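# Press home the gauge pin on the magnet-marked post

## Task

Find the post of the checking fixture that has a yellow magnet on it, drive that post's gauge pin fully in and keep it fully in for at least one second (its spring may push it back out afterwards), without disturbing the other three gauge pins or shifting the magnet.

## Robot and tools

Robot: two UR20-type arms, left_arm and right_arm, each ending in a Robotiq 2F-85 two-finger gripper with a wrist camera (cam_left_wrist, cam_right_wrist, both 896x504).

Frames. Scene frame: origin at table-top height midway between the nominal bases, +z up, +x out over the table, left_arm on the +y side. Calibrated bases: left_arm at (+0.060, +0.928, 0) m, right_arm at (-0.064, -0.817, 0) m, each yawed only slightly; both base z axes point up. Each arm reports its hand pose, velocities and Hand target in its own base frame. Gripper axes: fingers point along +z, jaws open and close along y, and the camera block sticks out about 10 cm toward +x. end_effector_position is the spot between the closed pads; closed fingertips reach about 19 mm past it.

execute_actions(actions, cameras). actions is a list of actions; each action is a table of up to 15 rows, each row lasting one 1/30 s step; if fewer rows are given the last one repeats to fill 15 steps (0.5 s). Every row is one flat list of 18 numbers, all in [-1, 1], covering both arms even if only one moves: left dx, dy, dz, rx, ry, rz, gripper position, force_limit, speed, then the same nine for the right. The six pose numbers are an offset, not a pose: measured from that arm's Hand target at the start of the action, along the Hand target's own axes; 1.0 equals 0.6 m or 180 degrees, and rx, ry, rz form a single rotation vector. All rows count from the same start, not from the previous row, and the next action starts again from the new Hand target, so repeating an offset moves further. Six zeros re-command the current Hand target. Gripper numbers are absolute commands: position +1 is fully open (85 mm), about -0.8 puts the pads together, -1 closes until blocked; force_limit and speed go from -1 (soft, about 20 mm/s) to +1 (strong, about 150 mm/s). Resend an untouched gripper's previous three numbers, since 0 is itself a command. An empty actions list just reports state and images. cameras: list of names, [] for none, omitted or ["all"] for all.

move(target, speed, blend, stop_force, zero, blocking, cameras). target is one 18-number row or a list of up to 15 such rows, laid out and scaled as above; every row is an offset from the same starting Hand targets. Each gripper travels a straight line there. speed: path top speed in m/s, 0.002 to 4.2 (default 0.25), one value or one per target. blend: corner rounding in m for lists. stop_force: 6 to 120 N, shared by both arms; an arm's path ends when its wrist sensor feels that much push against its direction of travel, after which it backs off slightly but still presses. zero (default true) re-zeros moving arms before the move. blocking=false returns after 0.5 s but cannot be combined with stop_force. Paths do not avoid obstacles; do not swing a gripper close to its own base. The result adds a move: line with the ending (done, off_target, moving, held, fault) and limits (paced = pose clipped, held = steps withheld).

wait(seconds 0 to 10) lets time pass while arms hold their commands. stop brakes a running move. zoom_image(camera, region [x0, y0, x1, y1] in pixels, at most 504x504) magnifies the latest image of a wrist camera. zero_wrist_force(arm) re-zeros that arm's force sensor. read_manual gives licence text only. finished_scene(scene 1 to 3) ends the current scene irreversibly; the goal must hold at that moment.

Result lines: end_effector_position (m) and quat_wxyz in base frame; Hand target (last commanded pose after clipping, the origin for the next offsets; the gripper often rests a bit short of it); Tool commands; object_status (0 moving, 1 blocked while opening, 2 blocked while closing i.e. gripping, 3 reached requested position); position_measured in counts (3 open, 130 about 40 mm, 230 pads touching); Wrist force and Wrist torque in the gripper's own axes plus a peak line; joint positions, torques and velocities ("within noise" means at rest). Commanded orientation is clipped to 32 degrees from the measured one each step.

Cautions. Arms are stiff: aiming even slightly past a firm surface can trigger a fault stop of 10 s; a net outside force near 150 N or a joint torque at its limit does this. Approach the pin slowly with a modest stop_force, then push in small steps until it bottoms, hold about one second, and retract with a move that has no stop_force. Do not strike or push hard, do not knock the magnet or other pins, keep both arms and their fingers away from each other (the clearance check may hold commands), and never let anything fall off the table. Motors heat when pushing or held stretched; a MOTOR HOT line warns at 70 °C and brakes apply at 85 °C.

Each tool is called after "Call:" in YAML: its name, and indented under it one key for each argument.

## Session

Call:
execute_actions:
  actions: []

Scene clock: 0.00 s.
left_arm: end_effector_position=(+1.6020, +0.5513, +0.3701) position_measured=3 object_status=3 end_effector_quat_wxyz=(-0.049, +0.940, +0.190, +0.279) | right_arm: end_effector_position=(+0.4481, +0.4679, +0.3319) position_measured=3 object_status=3 end_effector_quat_wxyz=(-0.272, +0.502, +0.649, +0.503)
Joint positions: left_arm=[0.193 -0.686 0.985 -2.439 -1.472 -3.319] | right_arm=[4.007 -1.969 -2.772 1.193 2.076 2.519]
Joint velocities: within noise
Joint torques (N m): no reading
Motor temperatures (°C): left_arm=[24 35 26 38 34 34] | right_arm=[28 35 36 37 34 38]
Wrist force (N): no reading
Wrist torque (N m): no reading
Wrist force, peak (N): no reading
Hand target: left_arm +1.6020, +0.5513, +0.3701; -0.049, +0.940, +0.190, +0.279 | right_arm +0.4481, +0.4679, +0.3319; -0.272, +0.502, +0.649, +0.503
Tool commands: left_gripper/position=+1.0 left_gripper/force_limit=+1.0 left_gripper/speed=+1.0 right_gripper/position=+1.0 right_gripper/force_limit=+1.0 right_gripper/speed=+1.0
camera_calibration:
cam_left_wrist: T_world_to_cam=[[0.280319, -0.958405, -0.0536817, 0.116011], [-0.933413, -0.259108, -0.248199, 1.75322], [0.223966, 0.119682, -0.967221, 0.0591923], [0, 0, 0, 1]] pos_world=[1.5907, 0.558373, 0.498626]
cam_right_wrist: T_world_to_cam=[[0.956613, -0.13676, 0.257272, -0.433465], [0.120637, -0.61784, -0.776995, 0.502422], [0.265214, 0.774319, -0.574535, -0.162484], [0, 0, 0, 1]] pos_world=[0.39714, 0.37695, 0.408545]

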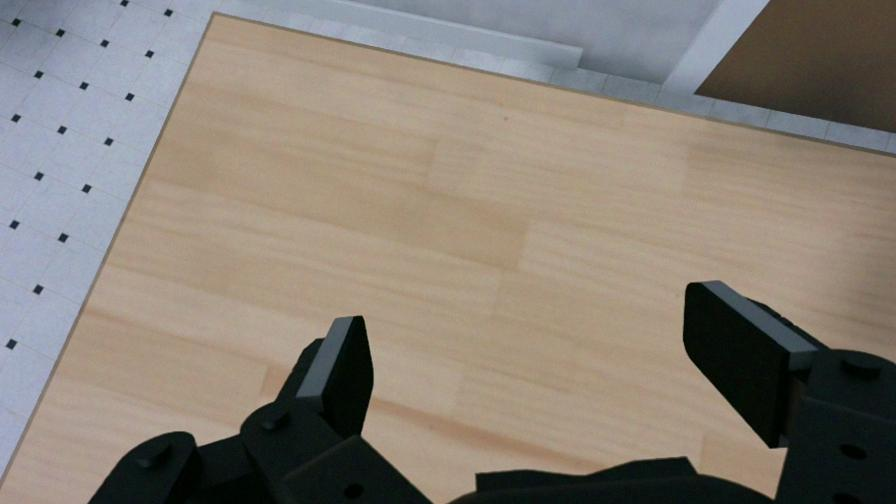

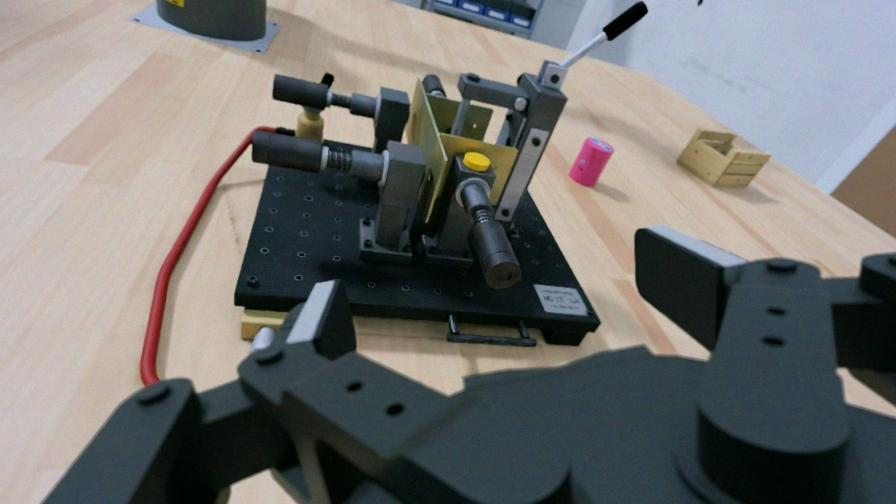

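Call:
move:
  target: [0,0,0,0,0,0,1,1,1,-0.215,0.0687,0.371,0,0,0,-1,1,1]
  speed: 0.4
  cameras: ["cam_right_wrist"]

Call:
zoom_image:
  camera: "cam_right_wrist"
  region: [350, 50, 750, 400]

Scene clock: 3.03 s.
left_arm: end_effector_position=(+1.6020, +0.5513, +0.3701) position_measured=3 object_status=3 end_effector_quat_wxyz=(-0.049, +0.940, +0.190, +0.279) | right_arm: end_effector_position=(+0.5649, +0.6246, +0.1598) position_measured=234 object_status=3 end_effector_quat_wxyz=(-0.272, +0.502, +0.649, +0.503)
Joint positions: left_arm=[0.193 -0.686 0.985 -2.439 -1.472 -3.319] | right_arm=[4.03 -2.346 -2.502 1.304 2.056 2.529]
Joint velocities: within noise
Joint torques (N m): left_arm=[0.26 -284.66 -106.82 -11.62 0.91 0.14] | right_arm=[20.95 120.23 9.96 3.54 -3.29 5.21]
Motor temperatures (°C): left_arm=[24 35 26 38 34 34] | right_arm=[28 35 36 37 34 38]
Wrist force (N): left_arm=[-0.1 -0.2 -0.4] | right_arm=[-1.1 -0.3 0.4]
Wrist torque (N m): left_arm=[-0.02 0.03 0.00] | right_arm=[-0.02 0.18 -0.11]
Wrist force, peak (N): left_arm=[0.7 -0.5 -0.3] | right_arm=[-2.9 -0.3 4.1]
Hand target: left_arm +1.6020, +0.5513, +0.3701; -0.049, +0.940, +0.190, +0.279 | right_arm +0.5649, +0.6247, +0.1597; -0.272, +0.502, +0.649, +0.503
Off the commanded pose: left_arm 0.000 m, 0 deg | right_arm 0.000 m, 0 deg.
move: done
camera_calibration:
cam_right_wrist: T_world_to_cam=[[0.956613, -0.13676, 0.257272, -0.479394], [0.120637, -0.61784, -0.776995, 0.451438], [0.265214, 0.774319, -0.574535, -0.413648], [0, 0, 0, 1]] pos_world=[0.51384, 0.53365, 0.236445]
Images, in order (width x height): cam_right_wrist 896x504.

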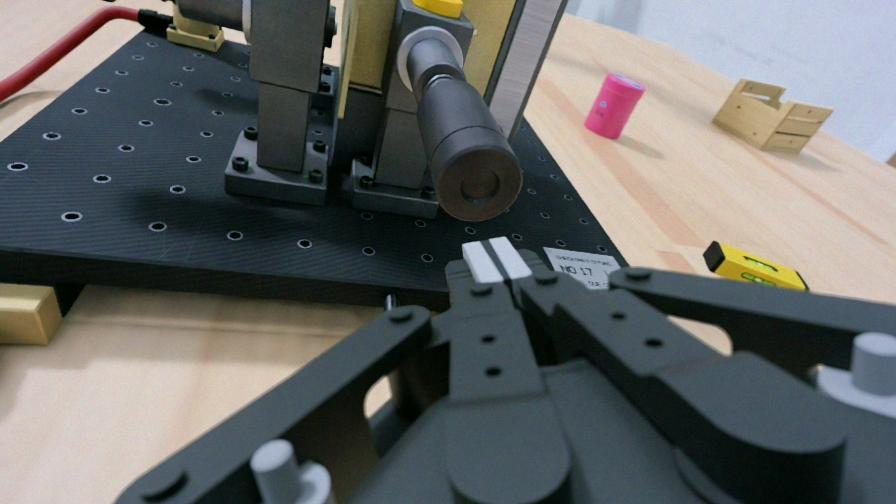

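Scaled by 1.260 from the camera's 896x504 image, which has a finer 1280x720 frame.

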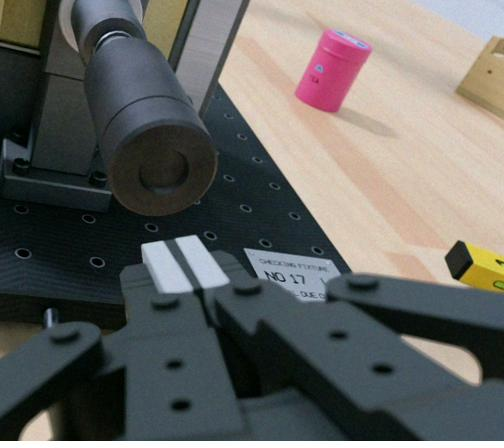

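Call:
move:
  target:
    - [0,0,0,0,0,0,1,1,1,0.0182,0.0015,0.061,0,0,0,-1,1,1]
    - [0,0,0,0,0,0,1,1,1,0.0552,-0.0023,0.1483,0,0,0,-1,1,1]
  speed: [0.12,0.018]
  stop_force: 25
  cameras: ["cam_right_wrist"]

Scene clock: 6.87 s.
left_arm: end_effector_position=(+1.6020, +0.5513, +0.3701) position_measured=3 object_status=3 end_effector_quat_wxyz=(-0.049, +0.940, +0.190, +0.279) | right_arm: end_effector_position=(+0.5669, +0.6805, +0.1567) position_measured=234 object_status=3 end_effector_quat_wxyz=(-0.272, +0.502, +0.649, +0.503)
Joint positions: left_arm=[0.193 -0.686 0.985 -2.439 -1.472 -3.319] | right_arm=[4.085 -2.346 -2.453 1.265 2.005 2.553]
Joint velocities: within noise
Joint torques (N m): left_arm=[2.15 -280.06 -109.89 -11.59 2.58 1.23] | right_arm=[0.52 136.69 2.87 13.74 9.32 -7.18]
Motor temperatures (°C): left_arm=[24 35 26 38 34 34] | right_arm=[28 35 36 37 34 38]
Wrist force (N): left_arm=[0.5 -0.1 0.1] | right_arm=[-13.2 3.3 -22.6]
Wrist torque (N m): left_arm=[-0.01 -0.07 0.00] | right_arm=[0.12 0.08 -0.10]
Wrist force, peak (N): left_arm=[0.7 -0.2 -0.3] | right_arm=[-32.2 1.9 -105.1]
Hand target: left_arm +1.6020, +0.5513, +0.3701; -0.049, +0.940, +0.190, +0.279 | right_arm +0.5670, +0.6805, +0.1567; -0.272, +0.502, +0.649, +0.503 (not the last commanded pose)
Off the commanded pose: left_arm 0.000 m, 0 deg | right_arm 0.039 m, 0 deg.
move: contact (right_arm); path passed 1 of 2 targets
camera_calibration:
cam_right_wrist: T_world_to_cam=[[0.956613, -0.13676, 0.257272, -0.472961], [0.120637, -0.61784, -0.776995, 0.483313], [0.265214, 0.774319, -0.574535, -0.45927], [0, 0, 0, 1]] pos_world=[0.51594, 0.58955, 0.233345]
Images, in order (width x height): cam_right_wrist 896x504.

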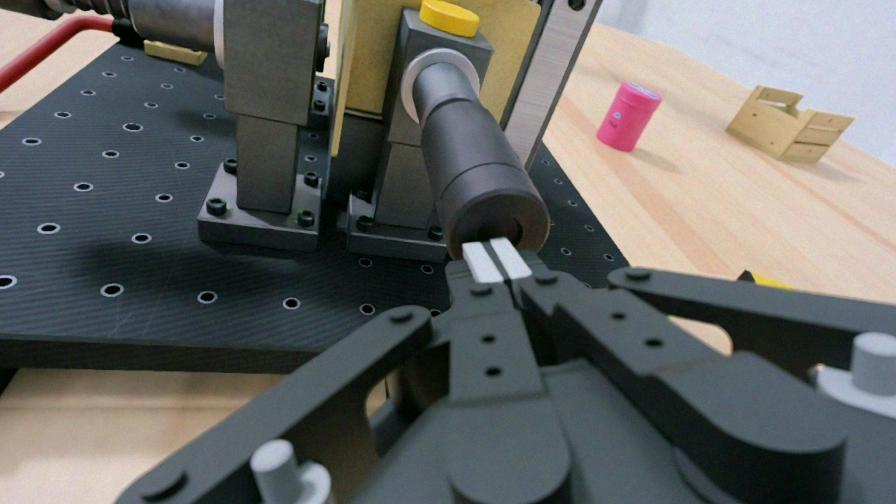

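Call:
move:
  target: [0,0,0,0,0,0,1,1,1,0.013,-0.0014,0.0307,0,0,0,-1,1,1]
  speed: 0.005
  stop_force: 38
  zero: false
  cameras: ["cam_right_wrist"]

Call:
wait:
  seconds: 1.2
  cameras: []

Scene clock: 8.23 s.
left_arm: end_effector_position=(+1.6020, +0.5513, +0.3701) position_measured=3 object_status=3 end_effector_quat_wxyz=(-0.049, +0.940, +0.190, +0.279) | right_arm: end_effector_position=(+0.5669, +0.6806, +0.1567) position_measured=234 object_status=3 end_effector_quat_wxyz=(-0.272, +0.502, +0.649, +0.503)
Joint positions: left_arm=[0.193 -0.686 0.985 -2.439 -1.472 -3.319] | right_arm=[4.085 -2.346 -2.453 1.264 2.005 2.553]
Joint velocities: within noise
Joint torques (N m): left_arm=[3.45 -282.21 -108.85 -11.49 3.15 1.26] | right_arm=[9.82 137.93 13.26 11.05 11.18 -1.12]
Motor temperatures (°C): left_arm=[24 35 26 38 34 34] | right_arm=[28 35 36 37 34 38]
Wrist force (N): left_arm=[0.5 0.1 -0.3] | right_arm=[-19.3 6.0 -37.8]
Wrist torque (N m): left_arm=[0.04 -0.08 0.00] | right_arm=[0.09 0.15 -0.10]
Wrist force, peak (N): left_arm=[0.4 0.0 -0.5] | right_arm=[-21.8 5.5 -46.4]
Hand target: left_arm +1.6020, +0.5513, +0.3701; -0.049, +0.940, +0.190, +0.279 | right_arm +0.5669, +0.6806, +0.1567; -0.272, +0.502, +0.649, +0.503 (not the last commanded pose)
Off the commanded pose: left_arm 0.000 m, 0 deg | right_arm 0.020 m, 0 deg.
move: contact (right_arm)
camera_calibration:
cam_right_wrist: T_world_to_cam=[[0.956602, -0.1367, 0.257345, -0.472898], [0.120728, -0.617855, -0.776969, 0.483343], [0.265213, 0.774318, -0.574537, -0.459319], [0, 0, 0, 1]] pos_world=[0.51584, 0.58965, 0.233345]
Images, in order (width x height): cam_right_wrist 896x504.

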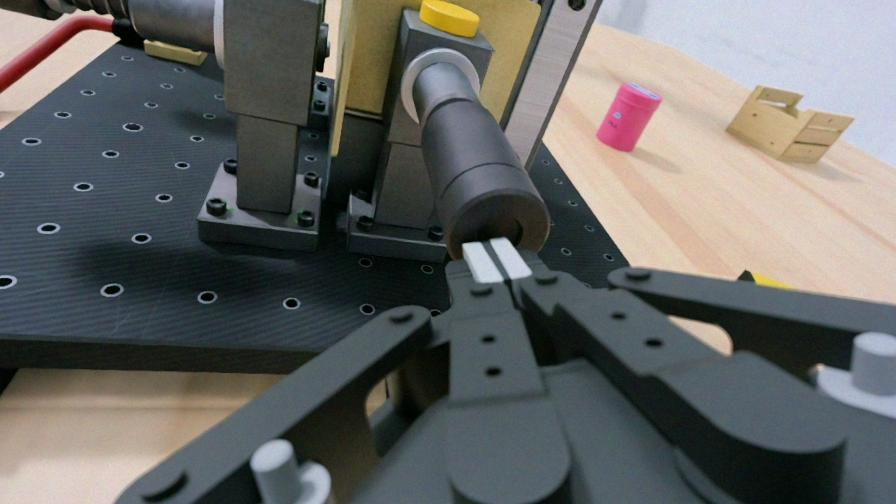

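Scene clock: 9.43 s.
left_arm: end_effector_position=(+1.6020, +0.5513, +0.3701) position_measured=3 object_status=3 end_effector_quat_wxyz=(-0.049, +0.940, +0.190, +0.279) | right_arm: end_effector_position=(+0.5669, +0.6806, +0.1567) position_measured=234 object_status=3 end_effector_quat_wxyz=(-0.272, +0.502, +0.649, +0.503)
Joint positions: left_arm=[0.193 -0.686 0.985 -2.439 -1.472 -3.319] | right_arm=[4.085 -2.346 -2.453 1.264 2.005 2.553]
Joint velocities: within noise
Joint torques (N m): left_arm=[3.56 -280.1 -112.03 -11.31 4.11 1.17] | right_arm=[8.31 143.3 12.14 12.46 10.88 -4.39]
Motor temperatures (°C): left_arm=[24 35 26 38 34 34] | right_arm=[28 35 36 37 34 38]
Wrist force (N): left_arm=[0.4 0.1 -0.3] | right_arm=[-18.1 6.6 -35.7]
Wrist torque (N m): left_arm=[0.03 -0.05 -0.01] | right_arm=[0.10 0.11 -0.09]
Wrist force, peak (N): left_arm=[0.5 -0.2 -0.5] | right_arm=[-19.4 6.4 -37.4]
Hand target: left_arm +1.6020, +0.5513, +0.3701; -0.049, +0.940, +0.190, +0.279 | right_arm +0.5669, +0.6806, +0.1567; -0.272, +0.502, +0.649, +0.503 (not the last commanded pose)
Tool commands: left_gripper/position=+1.0 left_gripper/force_limit=+1.0 left_gripper/speed=+1.0 right_gripper/position=-1.0 right_gripper/force_limit=+1.0 right_gripper/speed=+1.0
Off the commanded pose: left_arm 0.000 m, 0 deg | right_arm 0.020 m, 0 deg.
wait: 1.20 s; at rest by 0.17 s
No camera images: "cameras" was empty.

Call:
finished_scene:
  scene: 2

The scene is finished: the task was done.


## Next scene

The same job, from a new start.

Call:
execute_actions:
  actions: []

Scene clock: 0.00 s.
left_arm: end_effector_position=(+0.3071, -0.4220, +0.1602) position_measured=3 object_status=3 end_effector_quat_wxyz=(+0.066, +0.956, -0.074, +0.275) | right_arm: end_effector_position=(+0.4900, -0.3027, +0.2369) position_measured=3 object_status=3 end_effector_quat_wxyz=(+0.548, -0.467, -0.511, -0.471)
Joint positions: left_arm=[-1.763 -1.739 2.857 -2.766 -1.003 1.555] | right_arm=[2.511 -2.074 -2.06 -2.212 2.389 -0.015]
Joint velocities: within noise
Joint torques (N m): no reading
Motor temperatures (°C): left_arm=[24 35 26 38 34 33] | right_arm=[28 35 35 36 33 38]
Wrist force (N): no reading
Wrist torque (N m): no reading
Wrist force, peak (N): no reading
Hand target: left_arm +0.3071, -0.4220, +0.1602; +0.066, +0.956, -0.074, +0.275 | right_arm +0.4900, -0.3027, +0.2369; +0.548, -0.467, -0.511, -0.471
Tool commands: left_gripper/position=+1.0 left_gripper/force_limit=+1.0 left_gripper/speed=+1.0 right_gripper/position=+1.0 right_gripper/force_limit=+1.0 right_gripper/speed=+1.0
camera_calibration:
cam_left_wrist: T_world_to_cam=[[-0.285835, -0.958093, 0.0188626, -0.30276], [-0.929607, 0.27245, -0.248197, 0.463413], [0.232657, -0.0884782, -0.968526, 0.172428], [0, 0, 0, 1]] pos_world=[0.304136, -0.401073, 0.28773]
cam_right_wrist: T_world_to_cam=[[0.978979, 0.0562001, -0.196068, -0.399553], [-0.174505, -0.266853, -0.947807, 0.238768], [-0.105588, 0.962097, -0.251436, 0.530477], [0, 0, 0, 1]] pos_world=[0.488832, -0.424199, 0.281347]

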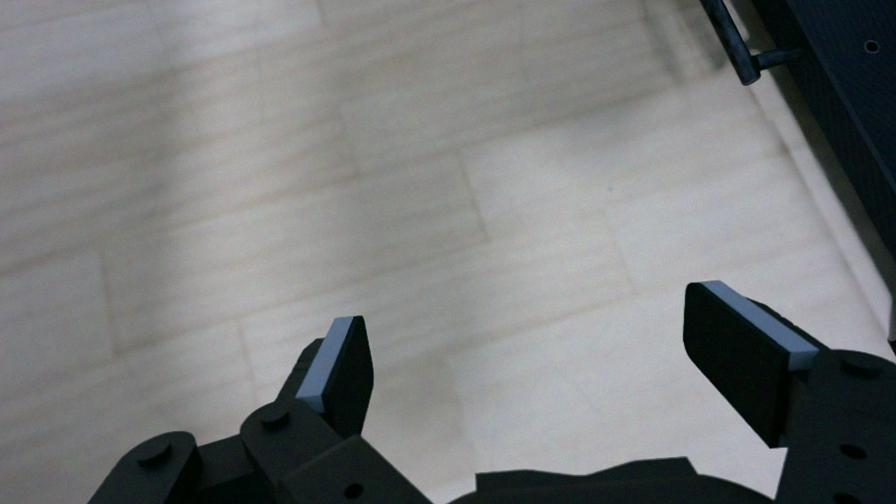

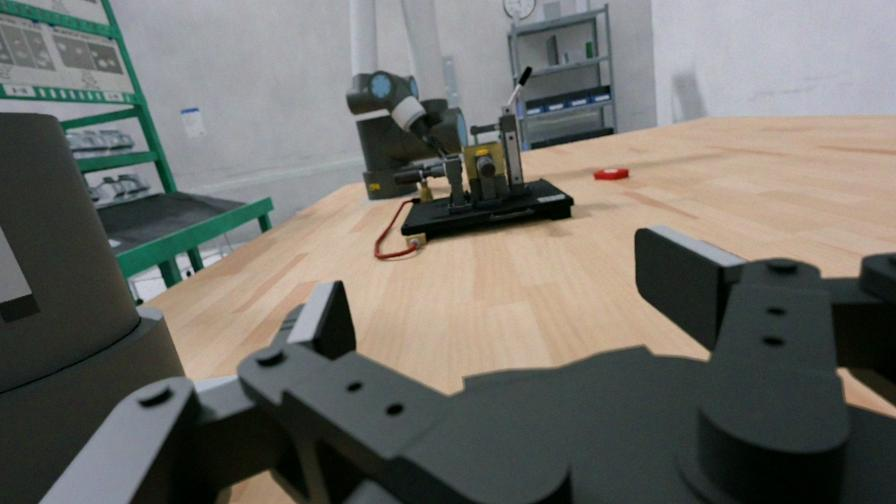

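Call:
zoom_image:
  camera: "cam_right_wrist"
  region: [350, 50, 600, 270]

Scaled by 2.016 from the camera's 896x504 image, which has a finer 1280x720 frame.

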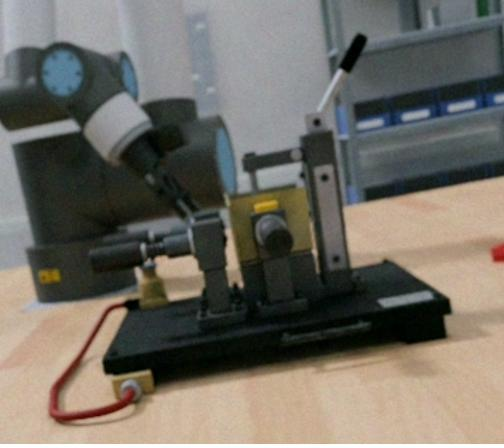

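Call:
move:
  target:
    - [0,0,0,0,0,0,1,1,1,-0.079,0.242,0.455,-0.045,0,0,-1,1,1]
    - [0,0,0,0,0,0,1,1,1,-0.171,0.130,0.970,-0.09,0,0,-1,1,1]
  speed: 0.5
  blend: [0.06,0]
  cameras: ["cam_right_wrist"]

Call:
zoom_image:
  camera: "cam_right_wrist"
  region: [300, 0, 700, 300]

Scene clock: 3.90 s.
left_arm: end_effector_position=(+0.3071, -0.4220, +0.1602) position_measured=3 object_status=3 end_effector_quat_wxyz=(+0.066, +0.956, -0.074, +0.275) | right_arm: end_effector_position=(+0.4938, +0.2880, +0.1570) position_measured=234 object_status=3 end_effector_quat_wxyz=(-0.476, +0.539, +0.439, +0.538)
Joint positions: left_arm=[-1.763 -1.739 2.857 -2.766 -1.003 1.555] | right_arm=[3.514 -1.966 -2.676 -1.578 3.677 0.096]
Joint velocities: within noise
Joint torques (N m): left_arm=[6.46 -11.61 -56.52 -8.42 3.57 -1.02] | right_arm=[21.56 67.64 -1.57 9.96 5.42 6.42]
Motor temperatures (°C): left_arm=[24 35 26 38 34 33] | right_arm=[28 35 35 36 33 38]
Wrist force (N): left_arm=[0.1 0.1 -0.1] | right_arm=[0.8 -1.3 1.1]
Wrist torque (N m): left_arm=[0.01 -0.01 0.00] | right_arm=[-0.21 -0.30 -0.02]
Wrist force, peak (N): left_arm=[-0.1 -0.5 -0.3] | right_arm=[1.6 -1.9 4.6]
Hand target: left_arm +0.3071, -0.4220, +0.1602; +0.066, +0.956, -0.074, +0.275 | right_arm +0.4937, +0.2880, +0.1569; -0.476, +0.539, +0.439, +0.538
Off the commanded pose: left_arm 0.000 m, 0 deg | right_arm 0.000 m, 0 deg.
move: done
camera_calibration:
cam_right_wrist: T_world_to_cam=[[0.9534, -0.220493, -0.205938, -0.358231], [-0.253553, -0.215609, -0.942986, 0.344812], [0.16352, 0.95126, -0.261469, -0.185658], [0, 0, 0, 1]] pos_world=[0.459324, 0.171967, 0.202835]
Images, in order (width x height): cam_right_wrist 896x504.

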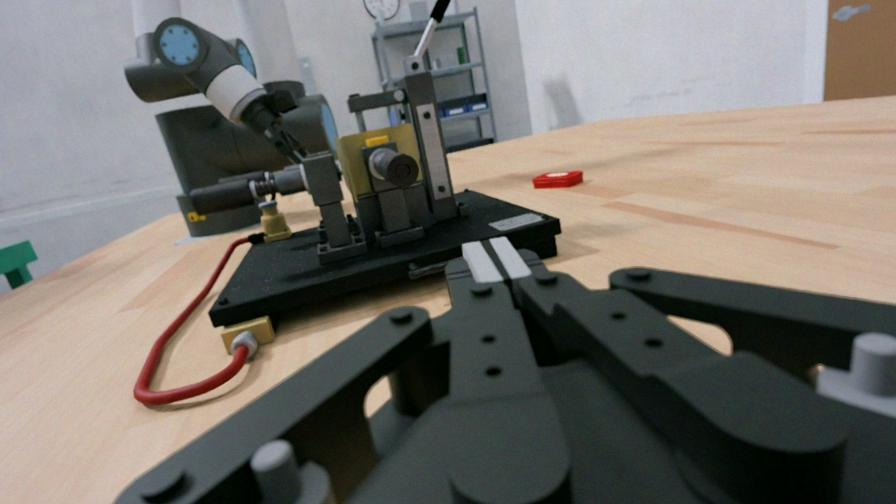

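Scaled by 1.260 from the camera's 896x504 image, which has a finer 1280x720 frame.

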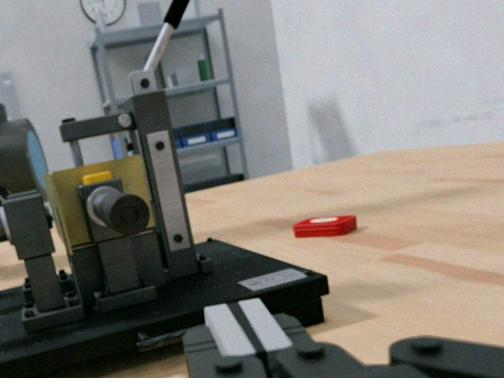

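Call:
move:
  target: [0,0,0,0,0,0,1,1,1,-0.0095,-0.030,0.354,0.059,0,0,-1,1,1]
  speed: 0.35
  cameras: ["cam_right_wrist"]

Call:
zoom_image:
  camera: "cam_right_wrist"
  region: [300, 0, 700, 300]

Scene clock: 6.90 s.
left_arm: end_effector_position=(+0.3071, -0.4220, +0.1602) position_measured=3 object_status=3 end_effector_quat_wxyz=(+0.066, +0.956, -0.074, +0.275) | right_arm: end_effector_position=(+0.5100, +0.5004, +0.1589) position_measured=234 object_status=3 end_effector_quat_wxyz=(+0.524, -0.493, -0.487, -0.495)
Joint positions: left_arm=[-1.763 -1.739 2.857 -2.766 -1.003 1.555] | right_arm=[3.828 -1.999 -2.525 -1.695 3.805 0.085]
Joint velocities: within noise
Joint torques (N m): left_arm=[3.8 -9.73 -58.16 -7.73 3.49 -0.98] | right_arm=[23.19 86.56 40.57 0.7 5.61 -8.21]
Motor temperatures (°C): left_arm=[24 35 26 38 34 33] | right_arm=[28 35 35 36 33 38]
Wrist force (N): left_arm=[-0.1 0.1 0.1] | right_arm=[0.4 -1.2 1.7]
Wrist torque (N m): left_arm=[0.01 0.01 0.00] | right_arm=[-0.08 -0.22 -0.12]
Wrist force, peak (N): left_arm=[0.4 0.1 -0.4] | right_arm=[0.2 -0.8 5.3]
Hand target: left_arm +0.3071, -0.4220, +0.1602; +0.066, +0.956, -0.074, +0.275 | right_arm +0.5100, +0.5006, +0.1589; +0.524, -0.493, -0.487, -0.495
Off the commanded pose: left_arm 0.000 m, 0 deg | right_arm 0.000 m, 0 deg.
move: done
camera_calibration:
cam_right_wrist: T_world_to_cam=[[0.979015, -0.0399111, -0.199839, -0.430909], [-0.203401, -0.251628, -0.946209, 0.389559], [-0.0125209, 0.967001, -0.254466, -0.309072], [0, 0, 0, 1]] pos_world=[0.497234, 0.379699, 0.203844]
Images, in order (width x height): cam_right_wrist 896x504.

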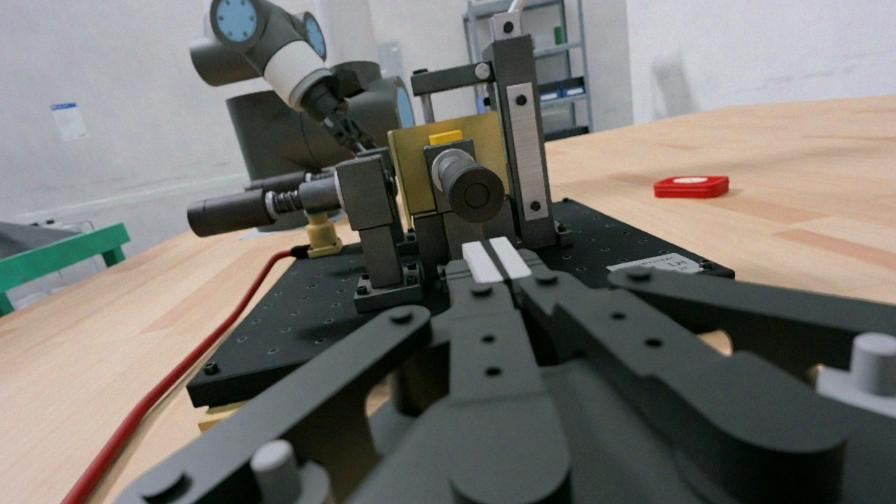

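Scaled by 1.260 from the camera's 896x504 image, which has a finer 1280x720 frame.

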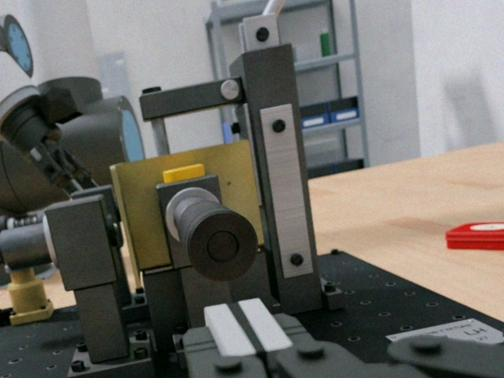

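Call:
move:
  target:
    - [0,0,0,0,0,0,1,1,1,-0.0018,0.0207,0.1505,0,0,0,-1,1,1]
    - [0,0,0,0,0,0,1,1,1,-0.0042,0.018,0.2087,0,0,0,-1,1,1]
    - [0,0,0,0,0,0,1,1,1,-0.0108,0.0107,0.3672,0,0,0,-1,1,1]
  speed: [0.2,0.06,0.018]
  stop_force: 25
  cameras: ["cam_right_wrist"]

Scene clock: 11.23 s.
left_arm: end_effector_position=(+0.3071, -0.4220, +0.1602) position_measured=3 object_status=3 end_effector_quat_wxyz=(+0.066, +0.956, -0.074, +0.275) | right_arm: end_effector_position=(+0.5153, +0.6487, +0.1607) position_measured=234 object_status=3 end_effector_quat_wxyz=(+0.525, -0.492, -0.488, -0.494)
Joint positions: left_arm=[-1.763 -1.739 2.857 -2.766 -1.003 1.555] | right_arm=[4.015 -2.026 -2.425 -1.78 3.991 0.069]
Joint velocities: within noise
Joint torques (N m): left_arm=[6.77 -8.05 -63.39 -7.01 3.83 -1.2] | right_arm=[11.82 122.69 39.51 5.35 2.19 -0.93]
Motor temperatures (°C): left_arm=[24 35 26 38 34 33] | right_arm=[28 35 35 36 33 38]
Wrist force (N): left_arm=[0.0 0.0 -0.2] | right_arm=[0.8 -2.6 -10.9]
Wrist torque (N m): left_arm=[0.01 0.02 0.00] | right_arm=[-0.30 -0.06 -0.05]
Wrist force, peak (N): left_arm=[0.5 0.1 -0.3] | right_arm=[36.1 3.9 -119.5]
Hand target: left_arm +0.3071, -0.4220, +0.1602; +0.066, +0.956, -0.074, +0.275 | right_arm +0.5153, +0.6487, +0.1607; +0.525, -0.492, -0.488, -0.494 (not the last commanded pose)
Tool commands: left_gripper/position=+1.0 left_gripper/force_limit=+1.0 left_gripper/speed=+1.0 right_gripper/position=-1.0 right_gripper/force_limit=+1.0 right_gripper/speed=+1.0
Off the commanded pose: left_arm 0.000 m, 0 deg | right_arm 0.073 m, 0 deg.
FORCE FAULT: contact force on the right arm reached its limit, and that arm stopped. The contact can be on any part of that arm, not only on its tool. That arm's remaining commands of this call were not run. That arm is still stopped at the end of this call. That arm stays stopped for about 9 more seconds. Until then a move that you send moves the other arm only, and its call returns only when the move has ended. Once the stop has ended, the next robot result says so. If the stop ends while you think or write, that arm runs what you send next, counted from a new Hand target: where the arm stands when the stop ends. While its stop runs, that arm takes no new command, but its gripper still runs the gripper command that each later call begins with. Until it ends, the stop uses up actions while you think or wait. An arm that is not stopped still takes commands.
move: fault (right_arm; stop_force had ended the path); path passed 2 of 3 targets
camera_calibration:
cam_right_wrist: T_world_to_cam=[[0.979051, -0.0384045, -0.199961, -0.430801], [-0.203125, -0.25235, -0.946076, 0.429911], [-0.0141265, 0.966874, -0.254864, -0.450993], [0, 0, 0, 1]] pos_world=[0.502731, 0.527997, 0.205643]
Images, in order (width x height): cam_right_wrist 896x504.

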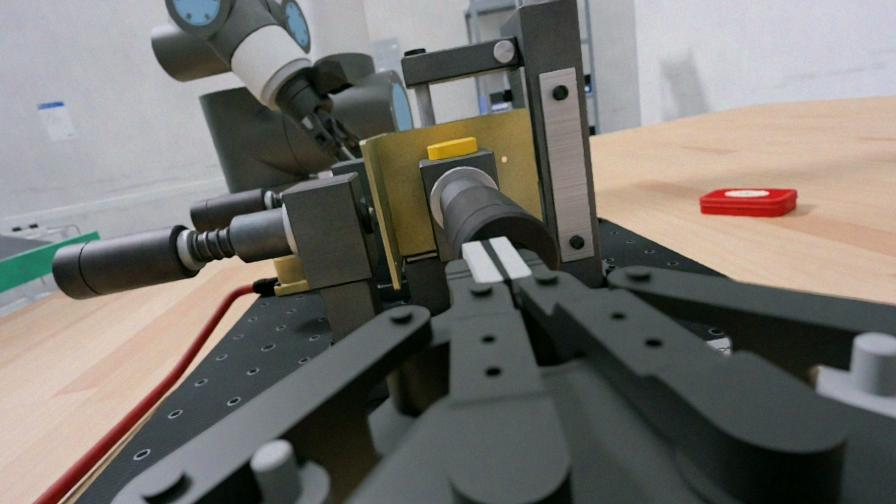

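Call:
zoom_image:
  camera: "cam_right_wrist"
  region: [380, 120, 600, 280]

Call:
wait:
  seconds: 8.5
  cameras: ["cam_right_wrist"]

Scaled by 2.291 from the camera's 896x504 image, which has a finer 1280x720 frame.

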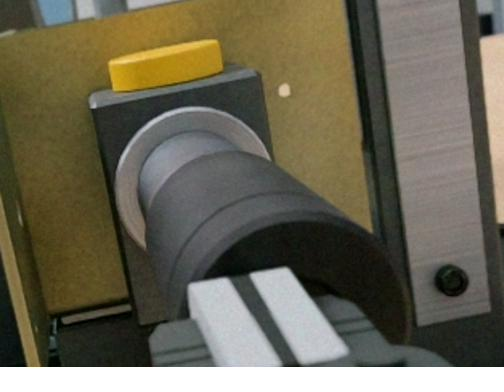

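Scene clock: 21.53 s.
left_arm: end_effector_position=(+0.3071, -0.4220, +0.1602) position_measured=3 object_status=3 end_effector_quat_wxyz=(+0.066, +0.956, -0.074, +0.275) | right_arm: end_effector_position=(+0.5153, +0.6487, +0.1607) position_measured=234 object_status=3 end_effector_quat_wxyz=(+0.525, -0.492, -0.488, -0.494)
Joint positions: left_arm=[-1.763 -1.739 2.857 -2.766 -1.003 1.555] | right_arm=[4.015 -2.026 -2.425 -1.78 3.991 0.069]
Joint velocities: within noise
Joint torques (N m): left_arm=[14.86 -5.85 -74.47 -7.68 5.02 -0.71] | right_arm=[8 119.23 37.94 5.37 2.76 -1.15]
Motor temperatures (°C): left_arm=[24 35 26 38 34 33] | right_arm=[28 35 35 36 33 38]
Wrist force (N): left_arm=[0.1 0.0 -0.3] | right_arm=[-0.1 -2.4 -10.9]
Wrist torque (N m): left_arm=[-0.01 -0.02 0.00] | right_arm=[-0.27 0.01 -0.05]
Wrist force, peak (N): left_arm=[-0.8 0.2 -0.2] | right_arm=[-0.1 -2.5 -11.2]
Hand target: left_arm +0.3071, -0.4220, +0.1602; +0.066, +0.956, -0.074, +0.275 | right_arm +0.5153, +0.6487, +0.1607; +0.525, -0.492, -0.488, -0.494 (not the last commanded pose)
Tool commands: left_gripper/position=+1.0 left_gripper/force_limit=+1.0 left_gripper/speed=+1.0 right_gripper/position=-1.0 right_gripper/force_limit=+1.0 right_gripper/speed=+1.0
Off the commanded pose: left_arm 0.000 m, 0 deg | right_arm 0.073 m, 0 deg.
FORCE FAULT, CONTINUED: the right arm's stop, for the force fault that an earlier result reported, is over. The rest of the stop counts as 19 of the actions that you can send in this scene. During its stop the right arm's controller moved it back a little. That arm's target is now where it stood when the stop ended, not its last command. That arm accepts commands again.
wait: 8.50 s; at rest from the start
camera_calibration:
cam_right_wrist: T_world_to_cam=[[0.979051, -0.0384045, -0.199961, -0.430801], [-0.203125, -0.25235, -0.946076, 0.429911], [-0.0141265, 0.966874, -0.254864, -0.450993], [0, 0, 0, 1]] pos_world=[0.502731, 0.527997, 0.205643]
Images, in order (width x height): cam_right_wrist 896x504.

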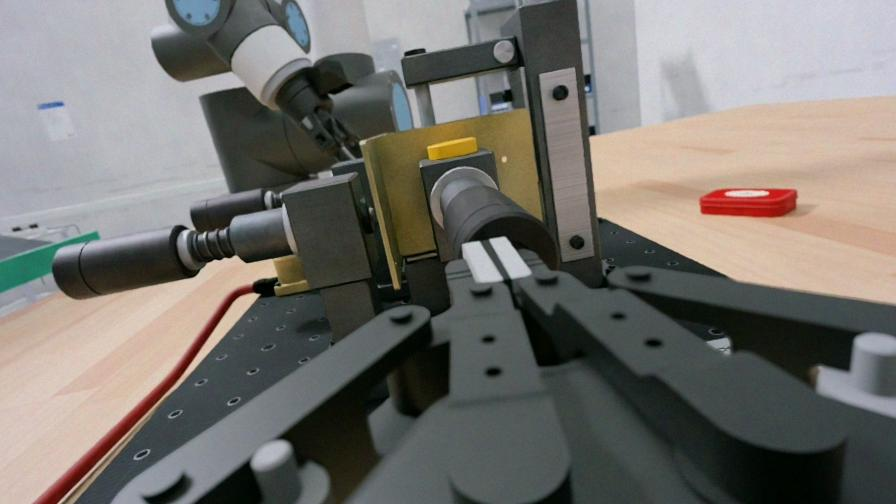

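Call:
move:
  target: [0,0,0,0,0,0,1,1,1,-0.001,-0.001,0.025,0,0,0,-1,1,1]
  speed: 0.005
  stop_force: 25
  cameras: ["cam_right_wrist"]

Call:
wait:
  seconds: 1.2
  cameras: []

Scene clock: 23.13 s.
left_arm: end_effector_position=(+0.3071, -0.4220, +0.1602) position_measured=3 object_status=3 end_effector_quat_wxyz=(+0.066, +0.956, -0.074, +0.275) | right_arm: end_effector_position=(+0.5152, +0.6502, +0.1607) position_measured=234 object_status=3 end_effector_quat_wxyz=(+0.525, -0.492, -0.488, -0.494)
Joint positions: left_arm=[-1.763 -1.739 2.857 -2.766 -1.003 1.555] | right_arm=[4.017 -2.026 -2.424 -1.781 3.993 0.069]
Joint velocities: within noise
Joint torques (N m): left_arm=[9.08 -5.06 -71.51 -7.78 4 -0.15] | right_arm=[9.4 125.18 41.09 11 -5.06 -2.05]
Motor temperatures (°C): left_arm=[24 35 26 38 34 33] | right_arm=[28 35 35 36 33 38]
Wrist force (N): left_arm=[0.1 -0.1 -0.3] | right_arm=[11.8 0.1 -41.0]
Wrist torque (N m): left_arm=[-0.02 -0.01 0.00] | right_arm=[-0.32 -0.03 -0.09]
Wrist force, peak (N): left_arm=[-0.3 0.0 -0.4] | right_arm=[16.3 1.5 -60.2]
Hand target: left_arm +0.3071, -0.4220, +0.1602; +0.066, +0.956, -0.074, +0.275 | right_arm +0.5152, +0.6501, +0.1607; +0.525, -0.492, -0.488, -0.494 (not the last commanded pose)
Off the commanded pose: left_arm 0.000 m, 0 deg | right_arm 0.014 m, 0 deg.
move: contact (right_arm)
camera_calibration:
cam_right_wrist: T_world_to_cam=[[0.979027, -0.0384356, -0.200071, -0.430594], [-0.203239, -0.252343, -0.946053, 0.430318], [-0.0141242, 0.966874, -0.254862, -0.452447], [0, 0, 0, 1]] pos_world=[0.502631, 0.529497, 0.205643]
Images, in order (width x height): cam_right_wrist 896x504.

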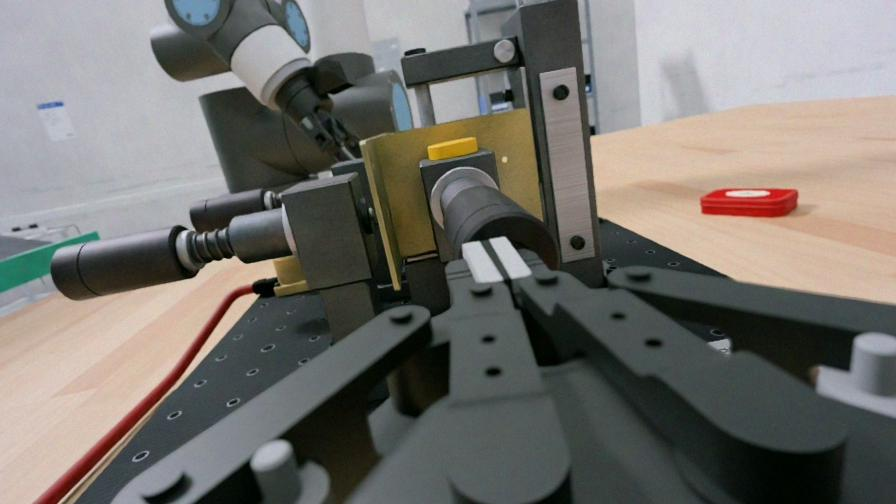

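Scene clock: 24.33 s.
left_arm: end_effector_position=(+0.3071, -0.4220, +0.1602) position_measured=3 object_status=3 end_effector_quat_wxyz=(+0.066, +0.956, -0.074, +0.275) | right_arm: end_effector_position=(+0.5152, +0.6501, +0.1607) position_measured=234 object_status=3 end_effector_quat_wxyz=(+0.525, -0.492, -0.488, -0.494)
Joint positions: left_arm=[-1.763 -1.739 2.857 -2.766 -1.003 1.555] | right_arm=[4.017 -2.026 -2.424 -1.781 3.993 0.069]
Joint velocities: within noise
Joint torques (N m): left_arm=[10.36 -4.6 -71.79 -8.42 4.77 -0.16] | right_arm=[3.43 129.67 39.25 10.27 -4.49 3.92]
Motor temperatures (°C): left_arm=[24 35 26 38 34 33] | right_arm=[28 35 35 36 33 38]
Wrist force (N): left_arm=[0.1 -0.3 0.1] | right_arm=[9.6 -0.1 -35.5]
Wrist torque (N m): left_arm=[-0.06 -0.02 0.00] | right_arm=[-0.34 0.00 -0.08]
Wrist force, peak (N): left_arm=[0.1 -0.2 -0.5] | right_arm=[11.2 0.4 -40.6]
Hand target: left_arm +0.3071, -0.4220, +0.1602; +0.066, +0.956, -0.074, +0.275 | right_arm +0.5152, +0.6501, +0.1607; +0.525, -0.492, -0.488, -0.494 (not the last commanded pose)
Tool commands: left_gripper/position=+1.0 left_gripper/force_limit=+1.0 left_gripper/speed=+1.0 right_gripper/position=-1.0 right_gripper/force_limit=+1.0 right_gripper/speed=+1.0
Off the commanded pose: left_arm 0.000 m, 0 deg | right_arm 0.014 m, 0 deg.
wait: 1.20 s; at rest by 0.17 s
No camera images: "cameras" was empty.

Call:
finished_scene:
  scene: 3

The scene is finished: the task was done.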